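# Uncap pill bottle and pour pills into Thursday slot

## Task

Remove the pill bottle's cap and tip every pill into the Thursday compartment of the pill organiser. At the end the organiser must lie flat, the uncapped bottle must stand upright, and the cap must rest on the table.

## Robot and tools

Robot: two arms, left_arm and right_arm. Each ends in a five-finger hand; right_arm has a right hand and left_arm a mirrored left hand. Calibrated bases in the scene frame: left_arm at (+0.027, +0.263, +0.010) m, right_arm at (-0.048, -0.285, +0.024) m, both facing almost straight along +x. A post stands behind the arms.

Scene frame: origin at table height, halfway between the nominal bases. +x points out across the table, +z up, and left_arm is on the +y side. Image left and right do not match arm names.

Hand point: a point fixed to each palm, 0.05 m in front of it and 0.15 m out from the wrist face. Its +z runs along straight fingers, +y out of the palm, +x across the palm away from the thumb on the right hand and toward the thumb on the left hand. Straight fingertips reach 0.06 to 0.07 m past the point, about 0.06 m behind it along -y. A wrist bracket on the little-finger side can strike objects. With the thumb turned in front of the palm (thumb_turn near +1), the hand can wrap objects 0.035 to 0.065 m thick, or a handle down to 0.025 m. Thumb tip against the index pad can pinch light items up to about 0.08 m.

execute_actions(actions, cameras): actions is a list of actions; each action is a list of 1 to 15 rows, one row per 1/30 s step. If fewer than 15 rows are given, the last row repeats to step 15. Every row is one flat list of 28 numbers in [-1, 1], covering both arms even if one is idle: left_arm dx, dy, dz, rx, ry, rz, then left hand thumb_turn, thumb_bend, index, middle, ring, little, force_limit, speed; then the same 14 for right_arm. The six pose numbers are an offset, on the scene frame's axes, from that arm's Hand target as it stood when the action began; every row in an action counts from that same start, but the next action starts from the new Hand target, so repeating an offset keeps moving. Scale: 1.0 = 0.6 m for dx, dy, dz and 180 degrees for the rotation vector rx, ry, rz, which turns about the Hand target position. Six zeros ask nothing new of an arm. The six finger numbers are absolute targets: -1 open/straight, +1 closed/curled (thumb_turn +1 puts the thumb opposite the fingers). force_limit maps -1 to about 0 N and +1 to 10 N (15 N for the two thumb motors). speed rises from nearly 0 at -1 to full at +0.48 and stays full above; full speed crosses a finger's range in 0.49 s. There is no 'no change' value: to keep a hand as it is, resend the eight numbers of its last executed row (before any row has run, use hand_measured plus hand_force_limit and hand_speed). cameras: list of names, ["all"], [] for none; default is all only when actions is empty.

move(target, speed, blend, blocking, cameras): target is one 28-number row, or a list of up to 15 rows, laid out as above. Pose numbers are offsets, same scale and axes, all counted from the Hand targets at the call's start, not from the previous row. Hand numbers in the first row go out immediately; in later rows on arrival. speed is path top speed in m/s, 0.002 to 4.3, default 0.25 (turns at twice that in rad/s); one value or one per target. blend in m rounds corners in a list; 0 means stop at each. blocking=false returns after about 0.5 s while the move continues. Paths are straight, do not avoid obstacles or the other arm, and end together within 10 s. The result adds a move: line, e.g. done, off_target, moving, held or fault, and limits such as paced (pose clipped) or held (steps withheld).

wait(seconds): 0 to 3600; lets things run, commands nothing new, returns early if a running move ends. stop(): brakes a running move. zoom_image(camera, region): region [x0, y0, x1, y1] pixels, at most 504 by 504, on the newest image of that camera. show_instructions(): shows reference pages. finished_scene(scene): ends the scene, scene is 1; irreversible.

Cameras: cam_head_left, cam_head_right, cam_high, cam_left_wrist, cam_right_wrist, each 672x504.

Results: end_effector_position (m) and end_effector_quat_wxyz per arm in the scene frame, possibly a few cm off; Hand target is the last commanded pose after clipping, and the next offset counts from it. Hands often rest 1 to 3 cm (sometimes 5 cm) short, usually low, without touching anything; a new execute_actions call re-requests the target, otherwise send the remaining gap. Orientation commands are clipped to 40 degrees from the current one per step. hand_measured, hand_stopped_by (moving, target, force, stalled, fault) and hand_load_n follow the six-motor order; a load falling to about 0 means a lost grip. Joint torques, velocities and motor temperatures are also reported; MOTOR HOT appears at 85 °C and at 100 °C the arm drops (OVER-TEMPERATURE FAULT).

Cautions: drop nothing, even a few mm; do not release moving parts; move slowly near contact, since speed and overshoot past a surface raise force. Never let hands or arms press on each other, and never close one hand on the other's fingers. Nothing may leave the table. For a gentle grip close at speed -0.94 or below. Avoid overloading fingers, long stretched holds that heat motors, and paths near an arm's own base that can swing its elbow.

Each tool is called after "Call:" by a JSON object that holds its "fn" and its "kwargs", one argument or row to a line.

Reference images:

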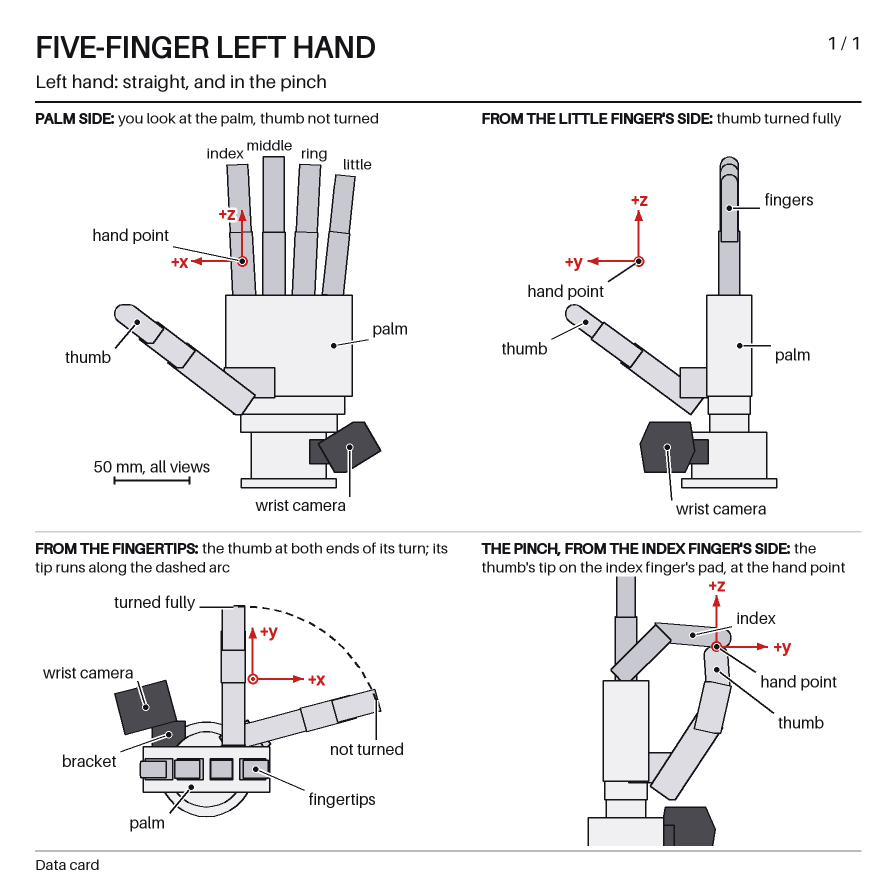

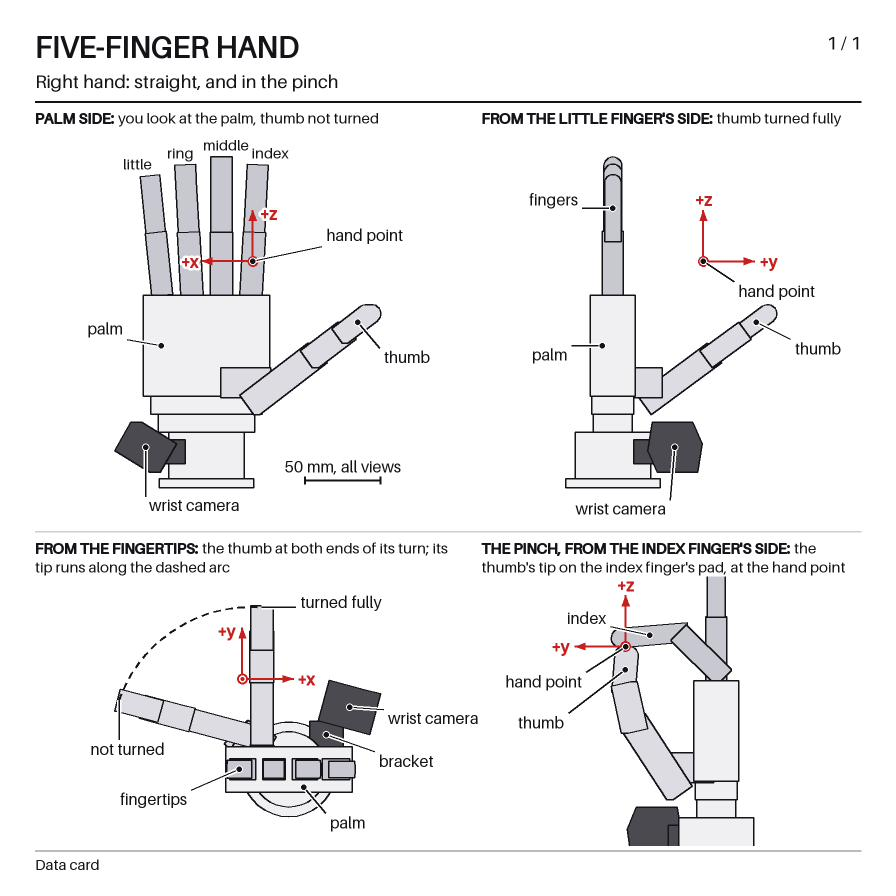

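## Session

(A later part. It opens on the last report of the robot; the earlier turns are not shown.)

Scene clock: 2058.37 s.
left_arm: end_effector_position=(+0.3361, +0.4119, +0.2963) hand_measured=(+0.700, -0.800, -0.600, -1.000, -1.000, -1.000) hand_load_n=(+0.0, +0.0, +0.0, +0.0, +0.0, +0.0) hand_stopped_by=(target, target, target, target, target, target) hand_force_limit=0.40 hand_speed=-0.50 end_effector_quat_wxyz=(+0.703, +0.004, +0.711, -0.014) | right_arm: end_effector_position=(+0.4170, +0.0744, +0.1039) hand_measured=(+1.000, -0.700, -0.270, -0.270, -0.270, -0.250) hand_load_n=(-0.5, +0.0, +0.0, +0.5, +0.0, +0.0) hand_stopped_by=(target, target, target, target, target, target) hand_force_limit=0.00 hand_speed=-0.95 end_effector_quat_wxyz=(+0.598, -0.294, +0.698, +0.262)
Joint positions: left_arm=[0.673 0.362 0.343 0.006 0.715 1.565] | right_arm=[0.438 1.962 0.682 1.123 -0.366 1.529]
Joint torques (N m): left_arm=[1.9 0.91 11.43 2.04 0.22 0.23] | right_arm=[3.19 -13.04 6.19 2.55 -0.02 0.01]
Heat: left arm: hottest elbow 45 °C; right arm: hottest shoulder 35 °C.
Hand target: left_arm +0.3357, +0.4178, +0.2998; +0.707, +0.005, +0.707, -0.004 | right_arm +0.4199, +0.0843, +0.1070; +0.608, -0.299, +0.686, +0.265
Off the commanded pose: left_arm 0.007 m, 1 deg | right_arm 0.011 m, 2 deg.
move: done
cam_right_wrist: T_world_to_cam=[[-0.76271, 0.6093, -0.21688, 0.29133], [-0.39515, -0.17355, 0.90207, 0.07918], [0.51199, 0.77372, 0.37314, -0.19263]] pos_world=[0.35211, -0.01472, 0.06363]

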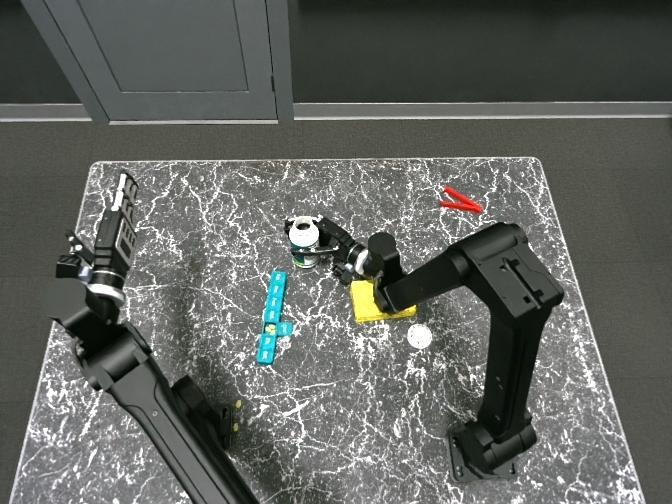

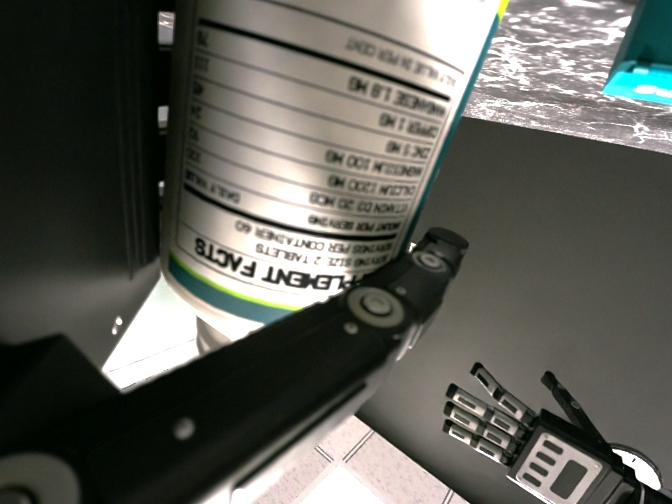

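Call:
{"fn": "move", "kwargs": {
  "target": [
    [0,0,0,0,0,0,0.7,-0.8,-0.6,-1,-1,-1,0.4,-0.5,0,0,0.002,0,0,0,1,-1,-1,-1,-1,-1,0.0,-0.7],
    [0,0,0,0,0,0,0.7,-0.8,-0.6,-1,-1,-1,0.4,-0.5,-0.0625,-0.067,0.005,0,0,0,1,-1,-1,-1,-1,-1,0.0,-0.7],
    [0,0,0,0,0,0,0.7,-0.8,-0.6,-1,-1,-1,0.4,-0.5,-0.04,-0.09,0.2,0,0,0,1,-1,-1,-1,-1,-1,0.0,-0.7]
  ],
  "speed": [0.05,0.08,0.15],
  "cameras": ["cam_head_left","cam_high","cam_head_right","cam_right_wrist"]
}}

Scene clock: 2074.30 s.
left_arm: end_effector_position=(+0.3361, +0.4119, +0.2963) hand_measured=(+0.700, -0.800, -0.600, -1.000, -1.000, -1.000) hand_load_n=(+0.5, +0.0, +0.0, +0.0, +0.0, +0.0) hand_stopped_by=(target, target, target, target, target, target) hand_force_limit=0.40 hand_speed=-0.50 end_effector_quat_wxyz=(+0.703, +0.004, +0.711, -0.014) | right_arm: end_effector_position=(+0.3824, +0.0331, +0.2143) hand_measured=(+1.000, -1.000, -1.000, -1.000, -1.000, -1.000) hand_load_n=(+0.0, +0.0, +0.0, -0.5, +0.0, +0.0) hand_stopped_by=(target, target, target, target, target, target) hand_force_limit=0.00 hand_speed=-0.70 end_effector_quat_wxyz=(+0.596, -0.301, +0.693, +0.272)
Joint positions: left_arm=[0.673 0.362 0.343 0.006 0.715 1.565] | right_arm=[0.366 1.534 0.571 0.804 -0.462 1.517]
Joint torques (N m): left_arm=[1.79 0.97 11.43 2.03 0.22 0.24] | right_arm=[0.73 -11.11 9.43 1.2 -0.21 -0.06]
Heat: left arm: hottest elbow 45 °C; right arm: hottest shoulder 35 °C.
Hand target: left_arm +0.3357, +0.4178, +0.2998; +0.707, +0.005, +0.707, -0.004 | right_arm +0.3959, +0.0303, +0.2271; +0.608, -0.299, +0.686, +0.265
Off the commanded pose: left_arm 0.007 m, 1 deg | right_arm 0.019 m, 2 deg.
move: off_target (right_arm)
cam_right_wrist: T_world_to_cam=[[-0.77718, 0.59166, -0.2143, 0.31956], [-0.39159, -0.18814, 0.9007, -0.04181], [0.4926, 0.78392, 0.37791, -0.17808]] pos_world=[0.31971, -0.05734, 0.17343]
Images, in order (width x height): cam_head_left 672x504, cam_head_right 672x504, cam_high 672x504, cam_right_wrist 672x504.

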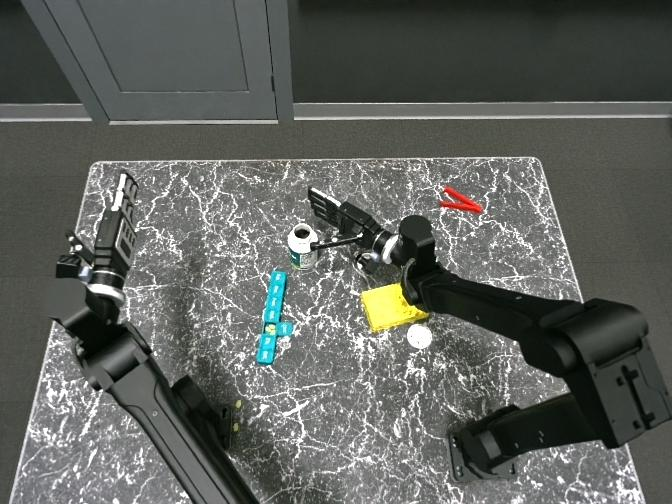

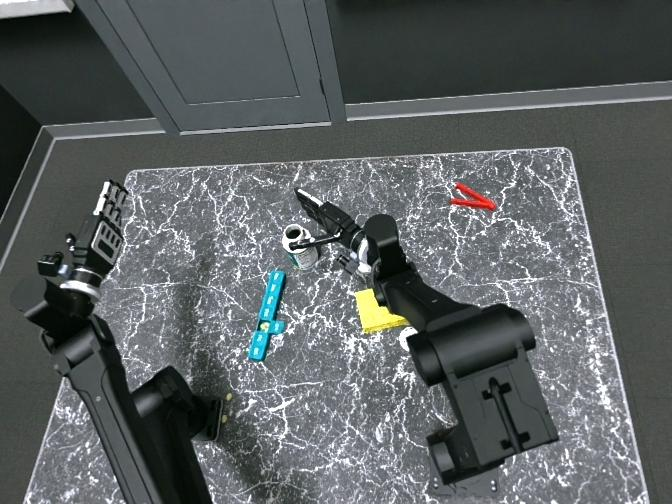

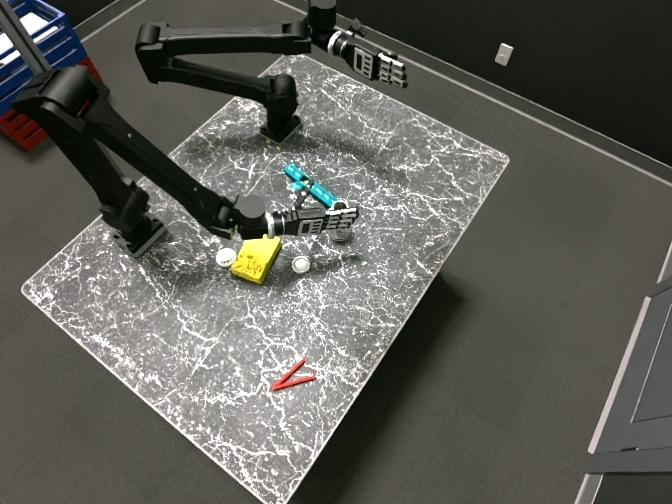

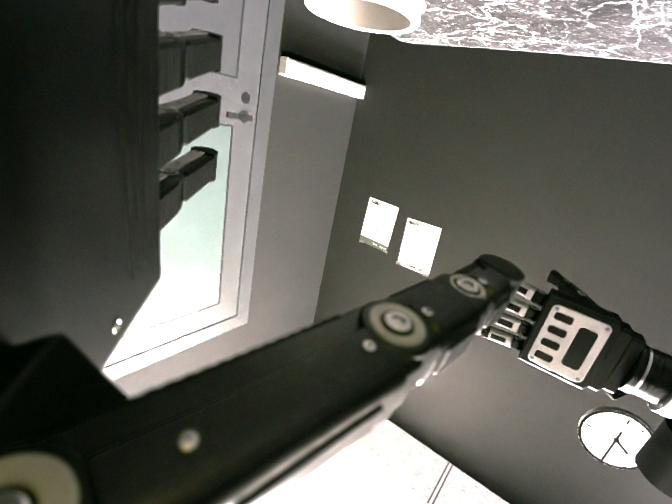

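Call:
{"fn": "move", "kwargs": {
  "target": [
    [0,0,0,0,0,0,0.7,-0.8,-0.6,-1,-1,-1,0.4,-0.5,-0.1,-0.15,0.08,0,0,0,1,-1,-1,-1,-1,-1,0.0,-0.7],
    [0,0,0,0,0,0,0.7,-0.8,-0.6,-1,-1,-1,0.4,-0.5,-0.25,-0.25,0.08,0,0,0,1,-1,-1,-1,-1,-1,0.0,-0.7]
  ],
  "speed": 0.25,
  "blend": 0.03,
  "cameras": ["cam_head_left","cam_high","cam_head_right"]
}}

Call:
{"fn": "zoom_image", "kwargs": {
  "camera": "cam_head_left",
  "region": [250, 200, 400, 350]
}}

Call:
{"fn": "zoom_image", "kwargs": {
  "camera": "cam_high",
  "region": [270, 150, 370, 250]
}}

Call:
{"fn": "zoom_image", "kwargs": {
  "camera": "cam_head_left",
  "region": [200, 380, 280, 460]
}}

Scene clock: 2082.23 s.
left_arm: end_effector_position=(+0.3361, +0.4119, +0.2963) hand_measured=(+0.700, -0.800, -0.600, -1.000, -1.000, -1.000) hand_load_n=(+0.5, +0.0, +0.0, +0.0, +0.0, +0.0) hand_stopped_by=(target, target, target, target, target, target) hand_force_limit=0.40 hand_speed=-0.50 end_effector_quat_wxyz=(+0.703, +0.004, +0.711, -0.014) | right_arm: end_effector_position=(+0.2452, -0.1155, +0.2754) hand_measured=(+1.000, -1.000, -1.000, -1.000, -1.000, -1.000) hand_load_n=(-0.5, +0.0, +0.0, +0.0, +0.0, +0.0) hand_stopped_by=(target, target, target, target, target, target) hand_force_limit=0.00 hand_speed=-0.70 end_effector_quat_wxyz=(+0.607, -0.302, +0.684, +0.270)
Joint positions: left_arm=[0.673 0.362 0.343 0.006 0.715 1.565] | right_arm=[-0.081 0.781 0.268 0.321 -0.904 1.423]
Joint torques (N m): left_arm=[1.9 0.97 11.43 2.04 0.22 0.24] | right_arm=[0.73 -1.61 9.14 1.02 -0.29 -0.06]
Heat: left arm: hottest elbow 45 °C; right arm: hottest shoulder 35 °C.
Hand target: left_arm +0.3357, +0.4178, +0.2998; +0.707, +0.005, +0.707, -0.004 | right_arm +0.2460, -0.1197, +0.2751; +0.608, -0.299, +0.686, +0.264
Off the commanded pose: left_arm 0.007 m, 1 deg | right_arm 0.004 m, 1 deg.
move: done
Images, in order (width x height): cam_head_left 672x504, cam_head_right 672x504, cam_high 672x504.

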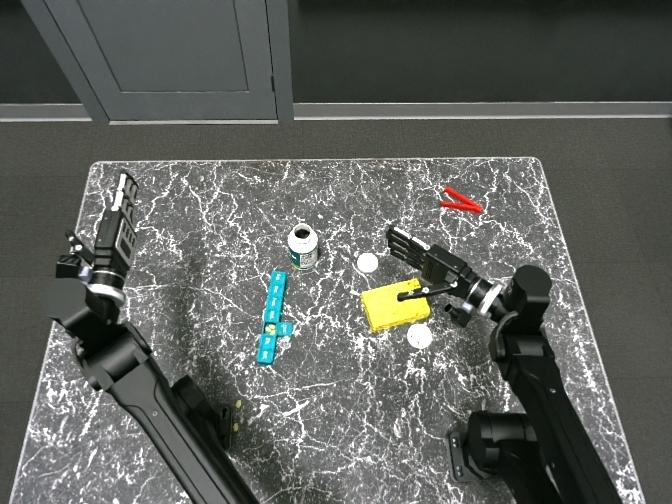

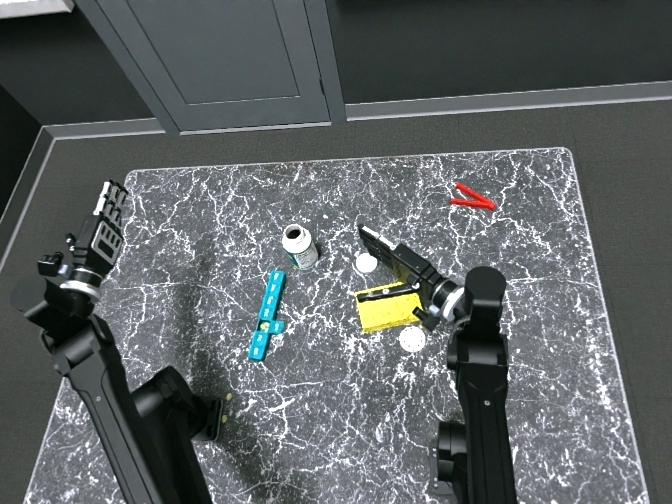

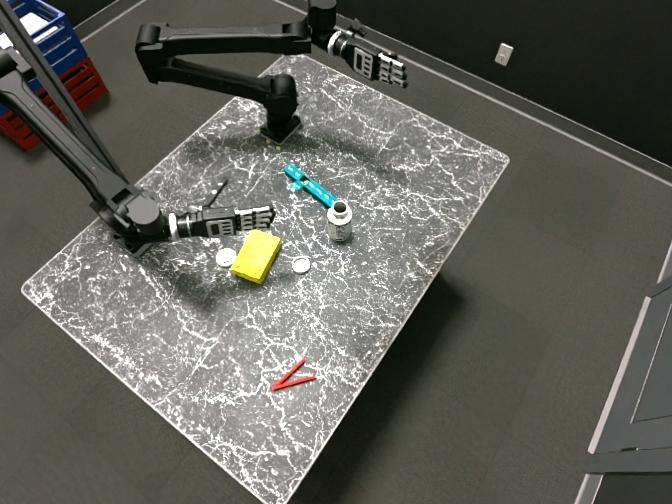

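Scaled by 3.360 from the camera's image (finer frame: 960x720).

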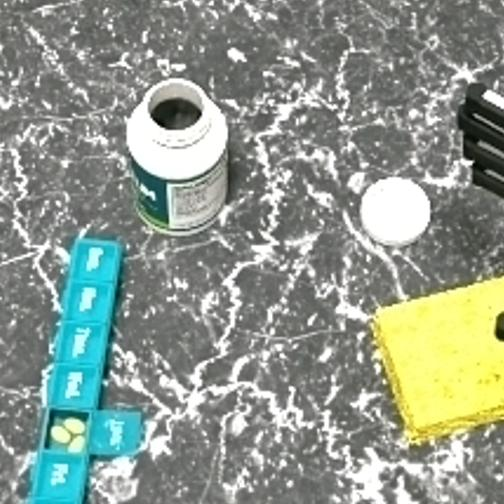

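Scaled by 5.040 from the camera's image (finer frame: 960x720).

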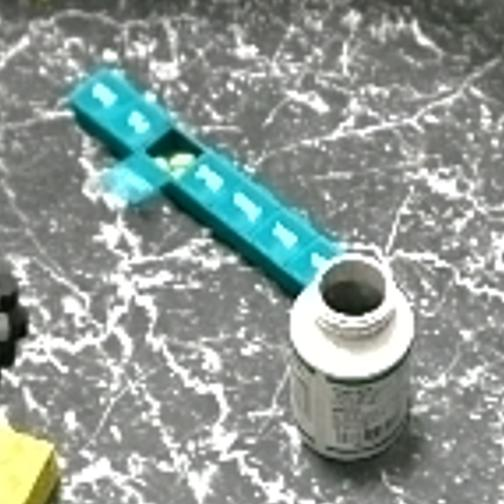

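Scaled by 6.300 from the camera's image (finer frame: 960x720).

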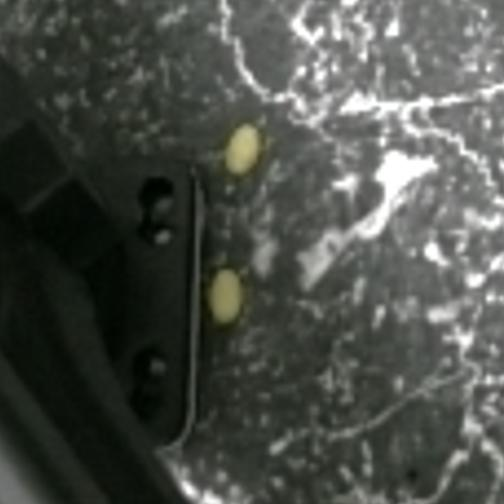

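Call:
{"fn": "move", "kwargs": {
  "target": [
    [0,0,0,0,0,0,0.7,-0.8,-0.6,-1,-1,-1,0.4,-0.5,-0.311,0.498,-0.26,-0.2969,-0.4013,0.1178,0.75,0.0,-0.35,-1,-1,-1,0.0,-0.5]
  ],
  "speed": 0.2,
  "cameras": ["cam_head_left","cam_high","cam_head_right","cam_right_wrist"]
}}

Scene clock: 2132.57 s.
left_arm: end_effector_position=(+0.3361, +0.4119, +0.2963) hand_measured=(+0.700, -0.800, -0.600, -1.000, -1.000, -1.000) hand_load_n=(+0.5, +0.0, +0.0, +0.0, +0.0, +0.0) hand_stopped_by=(target, target, target, target, target, target) hand_force_limit=0.40 hand_speed=-0.50 end_effector_quat_wxyz=(+0.703, +0.004, +0.711, -0.014) | right_arm: end_effector_position=(+0.0625, +0.1630, +0.1073) hand_measured=(+0.750, +0.000, -0.350, -1.000, -1.000, -1.000) hand_load_n=(+0.0, +0.0, +0.0, +0.0, +0.0, +0.0) hand_stopped_by=(target, target, target, target, target, target) hand_force_limit=0.00 hand_speed=-0.50 end_effector_quat_wxyz=(-0.626, +0.734, -0.199, +0.174)
Joint positions: left_arm=[0.673 0.362 0.343 0.006 0.715 1.565] | right_arm=[1.414 1.368 0.329 0.869 0.378 0.057]
Joint torques (N m): left_arm=[1.79 0.91 11.44 2.04 0.22 0.24] | right_arm=[3.25 -5.54 8.83 2.54 0.12 -0.02]
Heat: left arm: hottest elbow 45 °C; right arm: hottest elbow 36 °C.
Hand target: left_arm +0.3357, +0.4178, +0.2998; +0.707, +0.005, +0.707, -0.004 | right_arm +0.0592, +0.1791, +0.1192; -0.640, +0.724, -0.193, +0.171
Off the commanded pose: left_arm 0.007 m, 1 deg | right_arm 0.020 m, 2 deg.
move: off_target (right_arm)
cam_right_wrist: T_world_to_cam=[[0.10906, -0.29911, -0.94797, 0.1397], [-0.99394, -0.04626, -0.09975, 0.07546], [-0.01402, 0.9531, -0.30234, -0.00486]] pos_world=[0.0597, 0.04991, 0.13848]
Images, in order (width x height): cam_head_left 672x504, cam_head_right 672x504, cam_high 672x504, cam_right_wrist 672x504.

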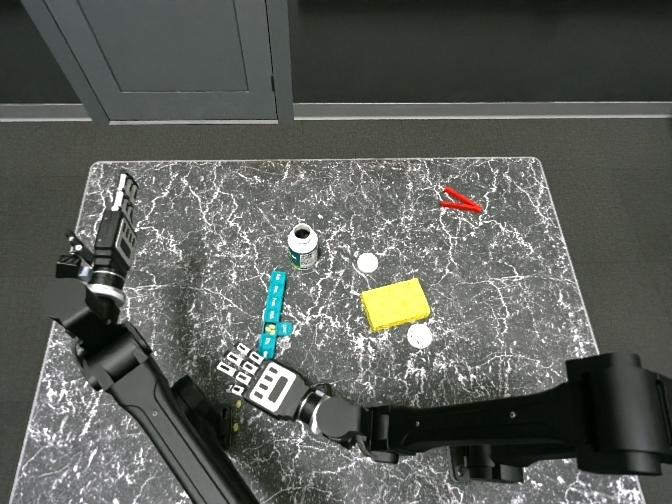

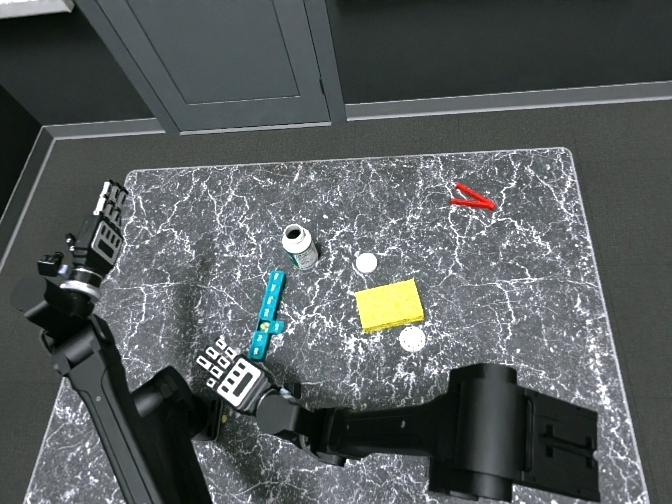

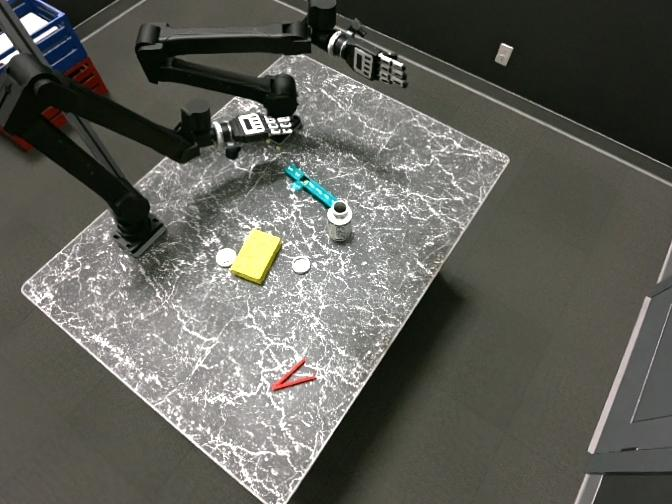

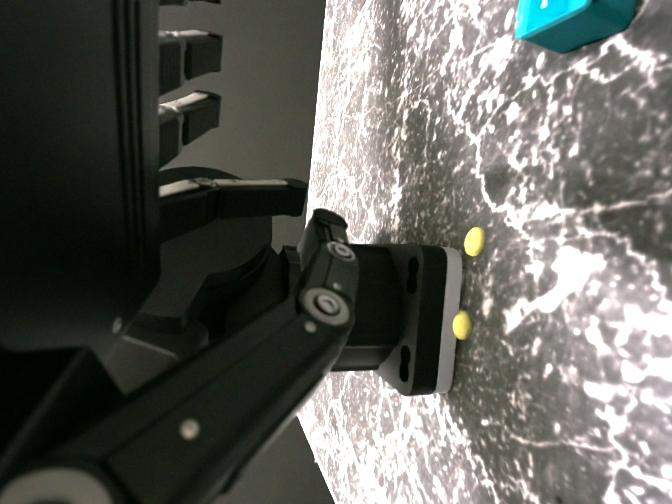

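Call:
{"fn": "move", "kwargs": {
  "target": [
    [0,0,0,0,0,0,0.7,-0.8,-0.6,-1,-1,-1,0.4,-0.5,0.0043,0.0442,-0.082,0,0,-0.0556,0.75,0.0,-0.35,-1,-1,-1,0.0,-0.5]
  ],
  "speed": 0.1,
  "cameras": ["cam_head_left","cam_right_wrist"]
}}

Call:
{"fn": "zoom_image", "kwargs": {
  "camera": "cam_right_wrist",
  "region": [270, 150, 550, 430]
}}

Scene clock: 2153.10 s.
left_arm: end_effector_position=(+0.3361, +0.4119, +0.2963) hand_measured=(+0.700, -0.800, -0.600, -1.000, -1.000, -1.000) hand_load_n=(+0.5, +0.0, +0.5, +0.5, +0.0, +0.0) hand_stopped_by=(target, target, target, target, target, target) hand_force_limit=0.40 hand_speed=-0.50 end_effector_quat_wxyz=(+0.703, +0.004, +0.711, -0.014) | right_arm: end_effector_position=(+0.0684, +0.1919, +0.0642) hand_measured=(+0.750, +0.000, -0.350, -1.000, -1.000, -1.000) hand_load_n=(+0.0, +0.0, +0.0, +0.0, +0.0, +0.0) hand_stopped_by=(target, target, target, target, target, target) hand_force_limit=0.00 hand_speed=-0.50 end_effector_quat_wxyz=(-0.610, +0.713, -0.255, +0.236)
Joint positions: left_arm=[0.673 0.362 0.343 0.006 0.715 1.565] | right_arm=[1.511 1.65 0.418 1.049 0.648 0.086]
Joint torques (N m): left_arm=[1.79 0.97 11.41 2.06 0.22 0.24] | right_arm=[3.31 -8.29 6.53 2.45 0.19 0.08]
Heat: left arm: hottest elbow 45 °C; right arm: hottest elbow 36 °C.
Hand target: left_arm +0.3357, +0.4178, +0.2998; +0.707, +0.005, +0.707, -0.004 | right_arm +0.0618, +0.2057, +0.0701; -0.622, +0.704, -0.255, +0.227
Off the commanded pose: left_arm 0.007 m, 1 deg | right_arm 0.016 m, 2 deg.
move: off_target (right_arm)
cam_right_wrist: T_world_to_cam=[[0.07706, -0.31714, -0.94524, 0.1123], [-0.98459, 0.12504, -0.12222, 0.04642], [0.15696, 0.9401, -0.30262, -0.05443]] pos_world=[0.0456, 0.08098, 0.09535]

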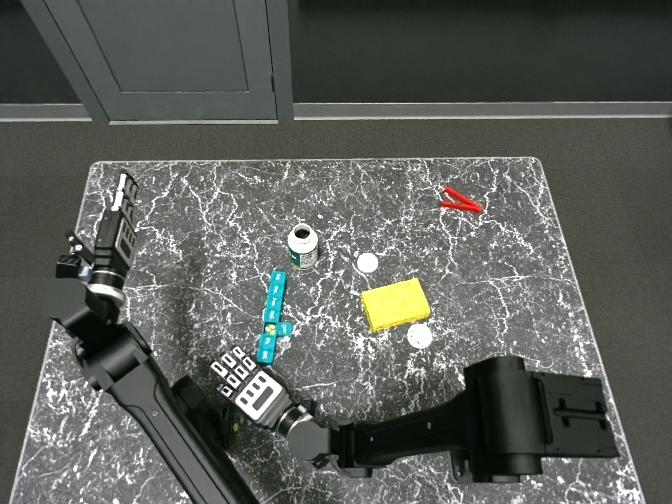

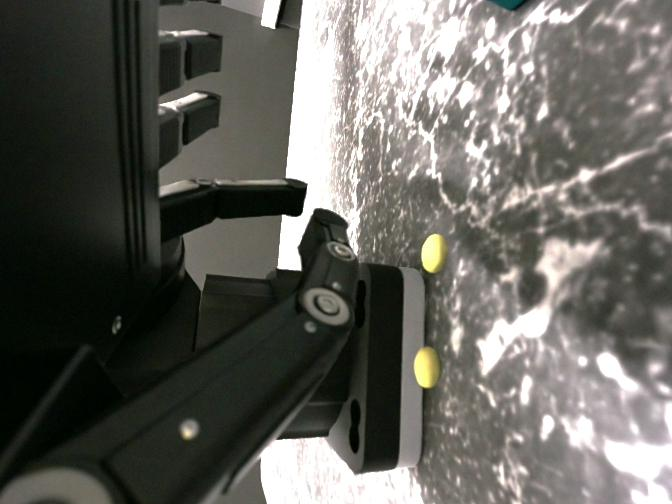

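Scaled by 1.800 from the camera's image (finer frame: 960x720).

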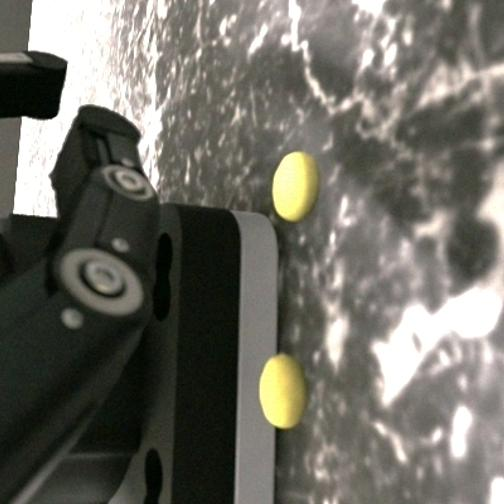

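Call:
{"fn": "execute_actions", "kwargs": {
  "actions": [],
  "cameras": ["cam_right_wrist", "cam_head_left"]
}}

Scene clock: 2173.20 s.
left_arm: end_effector_position=(+0.3361, +0.4119, +0.2963) hand_measured=(+0.700, -0.800, -0.600, -1.000, -1.000, -1.000) hand_load_n=(+0.0, +0.0, +0.0, +0.0, +0.0, +0.0) hand_stopped_by=(target, target, target, target, target, target) hand_force_limit=0.40 hand_speed=-0.50 end_effector_quat_wxyz=(+0.703, +0.004, +0.711, -0.014) | right_arm: end_effector_position=(+0.0684, +0.1919, +0.0642) hand_measured=(+0.750, +0.000, -0.350, -1.000, -1.000, -1.000) hand_load_n=(+0.0, +0.0, +0.0, +0.0, -0.5, +0.0) hand_stopped_by=(target, target, target, target, target, target) hand_force_limit=0.00 hand_speed=-0.50 end_effector_quat_wxyz=(-0.610, +0.713, -0.255, +0.236)
Joint positions: left_arm=[0.673 0.362 0.343 0.006 0.715 1.565] | right_arm=[1.511 1.65 0.418 1.049 0.648 0.086]
Joint velocities: within noise
Joint torques (N m): left_arm=[1.85 0.91 11.43 2.03 0.23 0.24] | right_arm=[3.37 -8.29 6.53 2.44 0.18 0.08]
Motor temperatures (°C): left_arm=[28 30 45 28 31 31] | right_arm=[28 34 36 32 31 28]
Heat: left arm: hottest elbow 45 °C; right arm: hottest elbow 36 °C.
Hand target: left_arm +0.3357, +0.4178, +0.2998; +0.707, +0.005, +0.707, -0.004 | right_arm +0.0618, +0.2057, +0.0700; -0.622, +0.705, -0.255, +0.227
Off the commanded pose: left_arm 0.007 m, 1 deg | right_arm 0.016 m, 2 deg.
camera_calibration:
cam_right_wrist: T_world_to_cam=[[0.07706, -0.31714, -0.94524, 0.1123], [-0.98459, 0.12504, -0.12222, 0.04642], [0.15696, 0.9401, -0.30262, -0.05443]] pos_world=[0.0456, 0.08098, 0.09535]
Images, in order (width x height): cam_head_left 672x504, cam_right_wrist 672x504.

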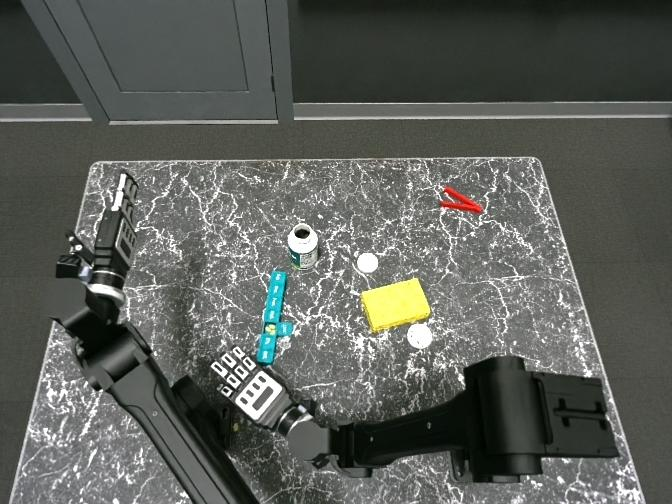

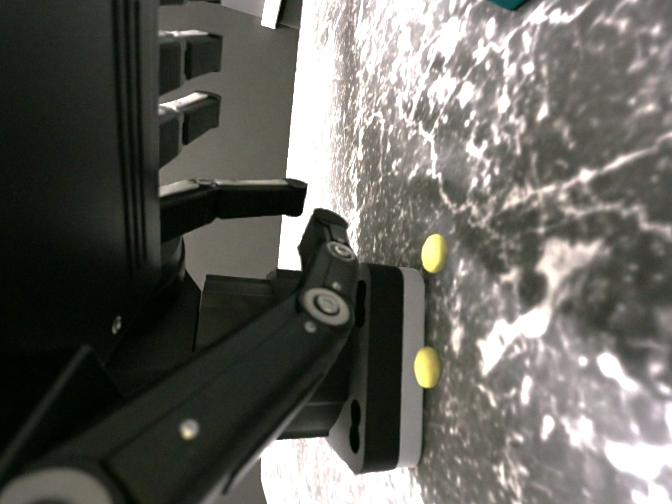

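Call:
{"fn": "move", "kwargs": {
  "target": [0,0,0,0,0,0,0.7,-0.8,-0.6,-1,-1,-1,0.4,-0.5,-0.0067,-0.0017,-0.0317,0,0,0,0.75,0.0,-0.35,-1,-1,-1,0.0,-0.5],
  "speed": 0.06,
  "cameras": ["cam_right_wrist"]
}}

Scene clock: 2191.33 s.
left_arm: end_effector_position=(+0.3361, +0.4119, +0.2963) hand_measured=(+0.700, -0.800, -0.600, -1.000, -1.000, -1.000) hand_load_n=(+0.0, +0.0, +0.0, +0.0, +0.0, +0.0) hand_stopped_by=(target, target, target, target, target, target) hand_force_limit=0.40 hand_speed=-0.50 end_effector_quat_wxyz=(+0.703, +0.004, +0.711, -0.014) | right_arm: end_effector_position=(+0.0649, +0.1925, +0.0467) hand_measured=(+0.750, +0.000, -0.350, -1.000, -1.000, -1.000) hand_load_n=(+0.0, +0.0, +0.0, +0.0, +0.0, +0.0) hand_stopped_by=(target, target, target, target, target, target) hand_force_limit=0.00 hand_speed=-0.50 end_effector_quat_wxyz=(-0.611, +0.712, -0.255, +0.235)
Joint positions: left_arm=[0.673 0.362 0.343 0.006 0.715 1.565] | right_arm=[1.523 1.73 0.418 1.13 0.659 0.089]
Joint torques (N m): left_arm=[1.9 0.91 11.43 2.04 0.21 0.24] | right_arm=[3.37 -8.88 5.53 2.26 0.18 0.07]
Heat: left arm: hottest elbow 45 °C; right arm: hottest elbow 36 °C.
Hand target: left_arm +0.3357, +0.4178, +0.2998; +0.707, +0.005, +0.707, -0.004 | right_arm +0.0578, +0.2047, +0.0510; -0.622, +0.705, -0.255, +0.227
Off the commanded pose: left_arm 0.007 m, 1 deg | right_arm 0.015 m, 2 deg.
move: off_target (right_arm)
cam_right_wrist: T_world_to_cam=[[0.07684, -0.31428, -0.94622, 0.09579], [-0.98452, 0.12606, -0.12182, 0.04051], [0.15756, 0.94092, -0.29973, -0.06013]] pos_world=[0.042, 0.08158, 0.07755]

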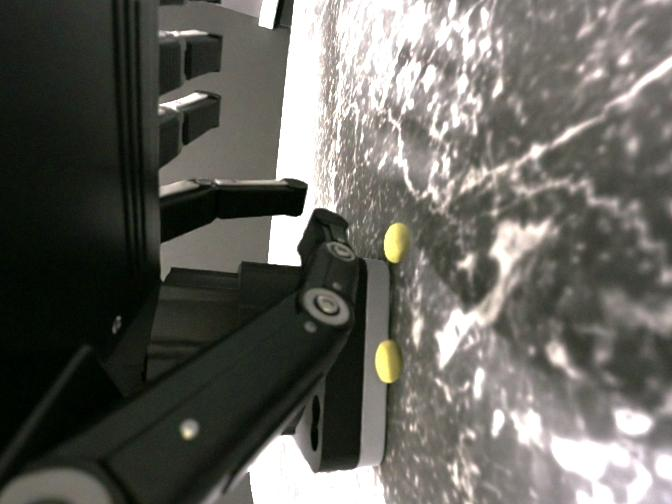

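Call:
{"fn": "move", "kwargs": {
  "target": [0,0,0,0,0,0,0.7,-0.8,-0.6,-1,-1,-1,0.4,-0.5,-0.0023,-0.0025,-0.028,0,0,0,0.75,0.0,-0.35,-1,-1,-1,0.0,-0.5],
  "speed": 0.05,
  "cameras": ["cam_right_wrist"]
}}

Scene clock: 2195.47 s.
left_arm: end_effector_position=(+0.3361, +0.4119, +0.2963) hand_measured=(+0.700, -0.800, -0.600, -1.000, -1.000, -1.000) hand_load_n=(+0.0, +0.0, +0.0, +0.0, +0.0, +0.0) hand_stopped_by=(target, target, target, target, target, target) hand_force_limit=0.40 hand_speed=-0.50 end_effector_quat_wxyz=(+0.703, +0.004, +0.711, -0.014) | right_arm: end_effector_position=(+0.0649, +0.1922, +0.0413) hand_measured=(+0.750, +0.000, -0.350, -1.000, -1.000, -1.000) hand_load_n=(+0.0, +0.0, +0.0, +0.0, +0.0, +0.0) hand_stopped_by=(target, target, target, target, target, target) hand_force_limit=0.00 hand_speed=-0.50 end_effector_quat_wxyz=(-0.611, +0.711, -0.256, +0.236)
Joint positions: left_arm=[0.673 0.362 0.343 0.006 0.715 1.565] | right_arm=[1.523 1.754 0.418 1.153 0.661 0.089]
Joint torques (N m): left_arm=[1.85 0.91 11.41 2.04 0.22 0.24] | right_arm=[2.08 -11.81 3.62 1.54 0.1 0.01]
Heat: left arm: hottest elbow 45 °C; right arm: hottest elbow 36 °C.
Hand target: left_arm +0.3357, +0.4178, +0.2998; +0.707, +0.005, +0.707, -0.004 | right_arm +0.0650, +0.1928, +0.0450; -0.613, +0.710, -0.256, +0.235 (not the last commanded pose)
Off the commanded pose: left_arm 0.007 m, 1 deg | right_arm 0.016 m, 2 deg.
move: held (right_arm; a check stopped the path); limits=held
pose unreachable (right arm): on one or more control steps of this call, first in action 0 (counted from 0), this arm could not follow its commanded pose, so it was not sent that pose on those steps. It may still have moved: this result reports where it is.
cause: moving toward the commanded pose would bring a part of the arm too close to another arm (a part of this arm just beyond joint 6 (wrist roll) and the left arm's base or mounting, 19 mm apart when this arm was first held).
cam_right_wrist: T_world_to_cam=[[0.07646, -0.31455, -0.94615, 0.09063], [-0.98437, 0.12718, -0.12183, 0.0397], [0.15865, 0.94068, -0.29991, -0.06147]] pos_world=[0.0419, 0.08128, 0.07215]

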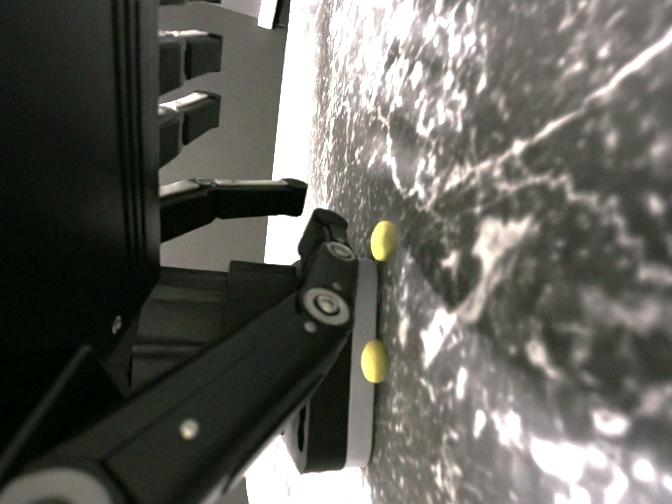

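Call:
{"fn": "move", "kwargs": {
  "target": [
    [0,0,0,0,0,0,0.7,-0.8,-0.6,-1,-1,-1,0.4,-0.5,-0.02,-0.08,0.13,0,0,0,0.75,0.0,-0.35,-1,-1,-1,0.0,-0.5],
    [0,0,0,0,0,0,0.7,-0.8,-0.6,-1,-1,-1,0.4,-0.5,-0.04,-0.13,0.13,-0.2213,0.0885,0.2131,0.75,0.3,-1,1,1,1,0.0,-0.3]
  ],
  "speed": 0.15,
  "cameras": ["cam_right_wrist", "cam_head_left"]
}}

Scene clock: 2306.80 s.
left_arm: end_effector_position=(+0.3361, +0.4119, +0.2963) hand_measured=(+0.700, -0.800, -0.600, -1.000, -1.000, -1.000) hand_load_n=(+0.0, +0.0, +0.0, +0.0, +0.0, +0.0) hand_stopped_by=(target, target, target, target, target, target) hand_force_limit=0.40 hand_speed=-0.50 end_effector_quat_wxyz=(+0.703, +0.004, +0.711, -0.014) | right_arm: end_effector_position=(+0.0296, +0.1025, +0.1108) hand_measured=(+0.750, +0.300, -1.000, +0.274, +1.000, +1.000) hand_load_n=(+3.5, +1.0, +0.0, +4.5, +0.0, +0.0) hand_stopped_by=(target, target, target, force, target, target) hand_force_limit=0.00 hand_speed=-0.30 end_effector_quat_wxyz=(-0.335, +0.942, +0.003, -0.005)
Joint positions: left_arm=[0.673 0.362 0.343 0.006 0.715 1.565] | right_arm=[1.229 1.194 0.722 -0.448 -0.222 -0.269]
Joint torques (N m): left_arm=[1.85 0.91 11.41 2.06 0.22 0.24] | right_arm=[0.67 -6.18 12.86 0.73 -0.27 -0.06]
Heat: left arm: hottest elbow 45 °C; right arm: hottest shoulder 34 °C.
Hand target: left_arm +0.3357, +0.4178, +0.2998; +0.707, +0.005, +0.707, -0.004 | right_arm +0.0409, +0.1148, +0.1229; -0.342, +0.940, +0.000, +0.000
Off the commanded pose: left_arm 0.007 m, 1 deg | right_arm 0.021 m, 1 deg.
move: off_target (right_arm); target 2's new numbers were sent with right_arm's hand 0.021 m and 1 deg from that target
cam_right_wrist: T_world_to_cam=[[0.24329, -0.78165, -0.5743, 0.13252], [-0.82559, -0.47767, 0.30038, 0.03533], [-0.50912, 0.40106, -0.76154, 0.17559]] pos_world=[0.08632, 0.05004, 0.19922]
Images, in order (width x height): cam_head_left 672x504, cam_right_wrist 672x504.

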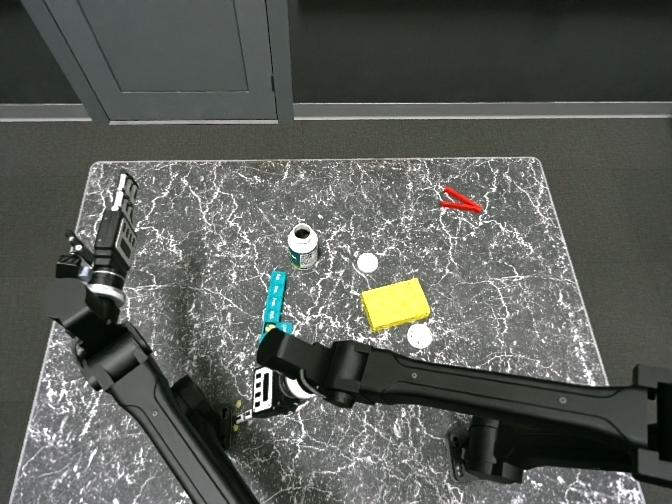

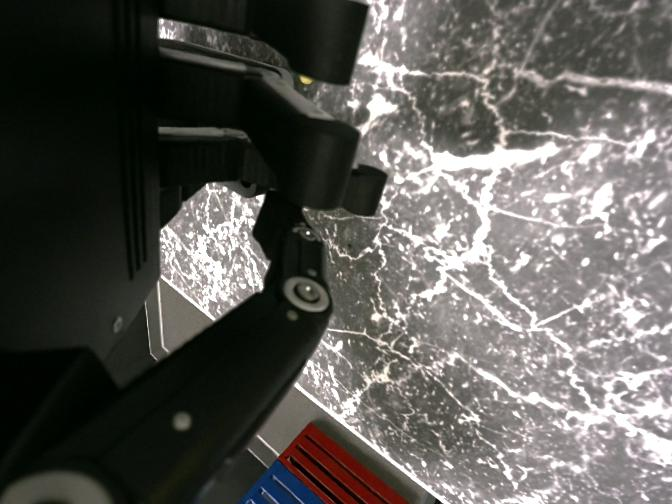

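Call:
{"fn": "move", "kwargs": {
  "target": [
    [0,0,0,0,0,0,0.7,-0.8,-0.6,-1,-1,-1,0.4,-0.5,0,0,0,0,0,0,-0.8,-0.3,-1,0.2,1,1,0.0,-0.2],
    [0,0,0,0,0,0,0.7,-0.8,-0.6,-1,-1,-1,0.4,-0.5,0,0.0001,0,0,0,0,-0.8,-0.3,-1,1,1,1,0.0,-0.2]
  ],
  "speed": 0.15,
  "cameras": ["cam_right_wrist", "cam_head_left", "cam_high"]
}}

Call:
{"fn": "zoom_image", "kwargs": {
  "camera": "cam_head_left",
  "region": [180, 320, 348, 446]
}}

Scene clock: 2314.47 s.
left_arm: end_effector_position=(+0.3361, +0.4119, +0.2963) hand_measured=(+0.700, -0.800, -0.600, -1.000, -1.000, -1.000) hand_load_n=(+0.0, +0.0, +0.0, +0.0, +0.0, +0.0) hand_stopped_by=(target, target, target, target, target, target) hand_force_limit=0.40 hand_speed=-0.50 end_effector_quat_wxyz=(+0.703, +0.004, +0.711, -0.014) | right_arm: end_effector_position=(+0.0296, +0.1025, +0.1108) hand_measured=(-0.800, -0.300, -1.000, +1.000, +1.000, +1.000) hand_load_n=(+0.0, +0.0, +0.0, +0.0, +0.0, +0.0) hand_stopped_by=(target, target, target, target, target, target) hand_force_limit=0.00 hand_speed=-0.20 end_effector_quat_wxyz=(-0.335, +0.942, +0.003, -0.005)
Joint positions: left_arm=[0.673 0.362 0.343 0.006 0.715 1.565] | right_arm=[1.229 1.194 0.722 -0.448 -0.222 -0.269]
Joint torques (N m): left_arm=[1.79 0.91 11.43 2.07 0.21 0.23] | right_arm=[0.73 -6.18 12.88 0.72 -0.27 -0.06]
Heat: left arm: hottest elbow 45 °C; right arm: hottest shoulder 34 °C.
Hand target: left_arm +0.3357, +0.4178, +0.2998; +0.707, +0.005, +0.707, -0.004 | right_arm +0.0409, +0.1149, +0.1229; -0.342, +0.940, +0.000, +0.000
Off the commanded pose: left_arm 0.007 m, 1 deg | right_arm 0.021 m, 1 deg.
move: off_target (right_arm); target 2's new numbers were sent with right_arm's hand 0.021 m and 1 deg from that target
cam_right_wrist: T_world_to_cam=[[0.24329, -0.78165, -0.5743, 0.13252], [-0.82559, -0.47767, 0.30038, 0.03533], [-0.50912, 0.40106, -0.76154, 0.17559]] pos_world=[0.08632, 0.05004, 0.19922]
Images, in order (width x height): cam_head_left 672x504, cam_high 672x504, cam_right_wrist 672x504.

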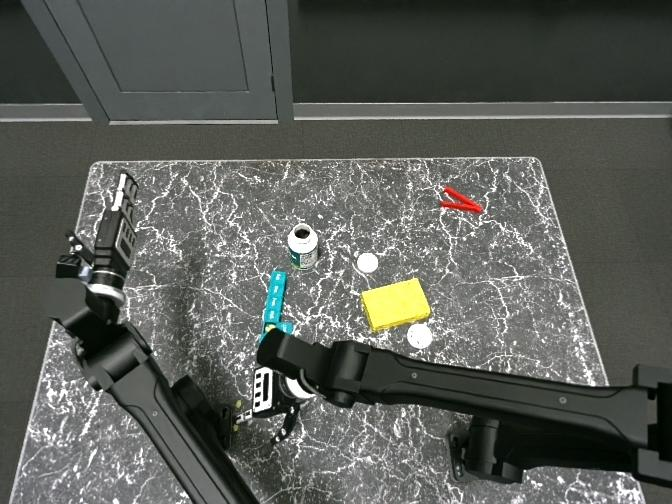

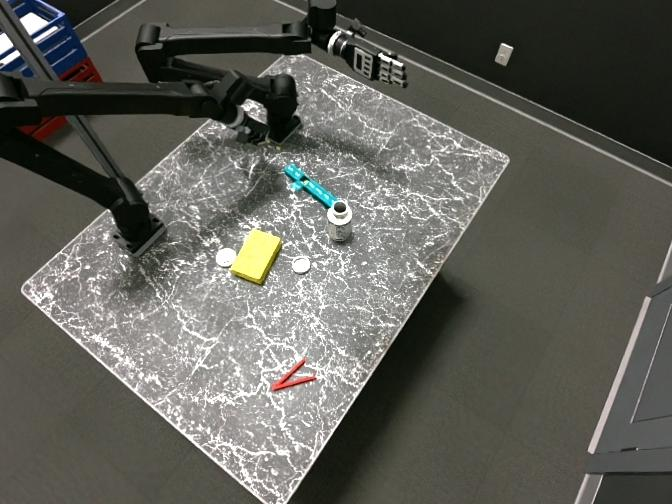

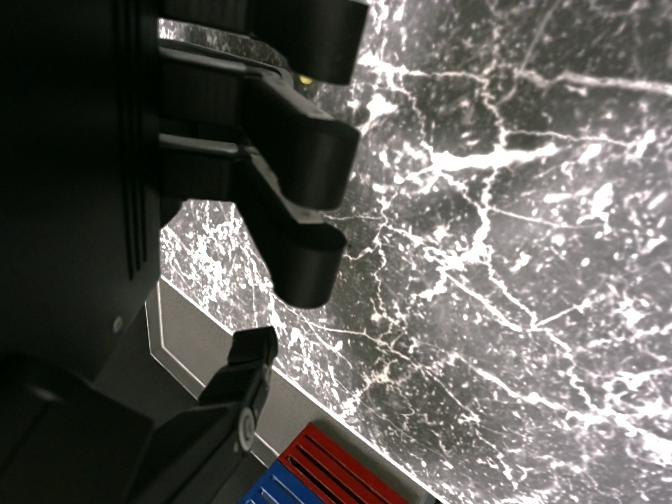

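Scaled by 3.000 from the camera's image (finer frame: 960x720).

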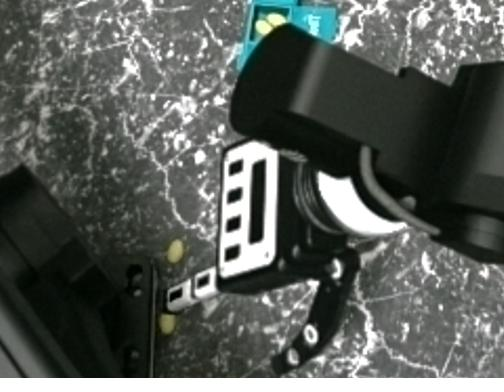

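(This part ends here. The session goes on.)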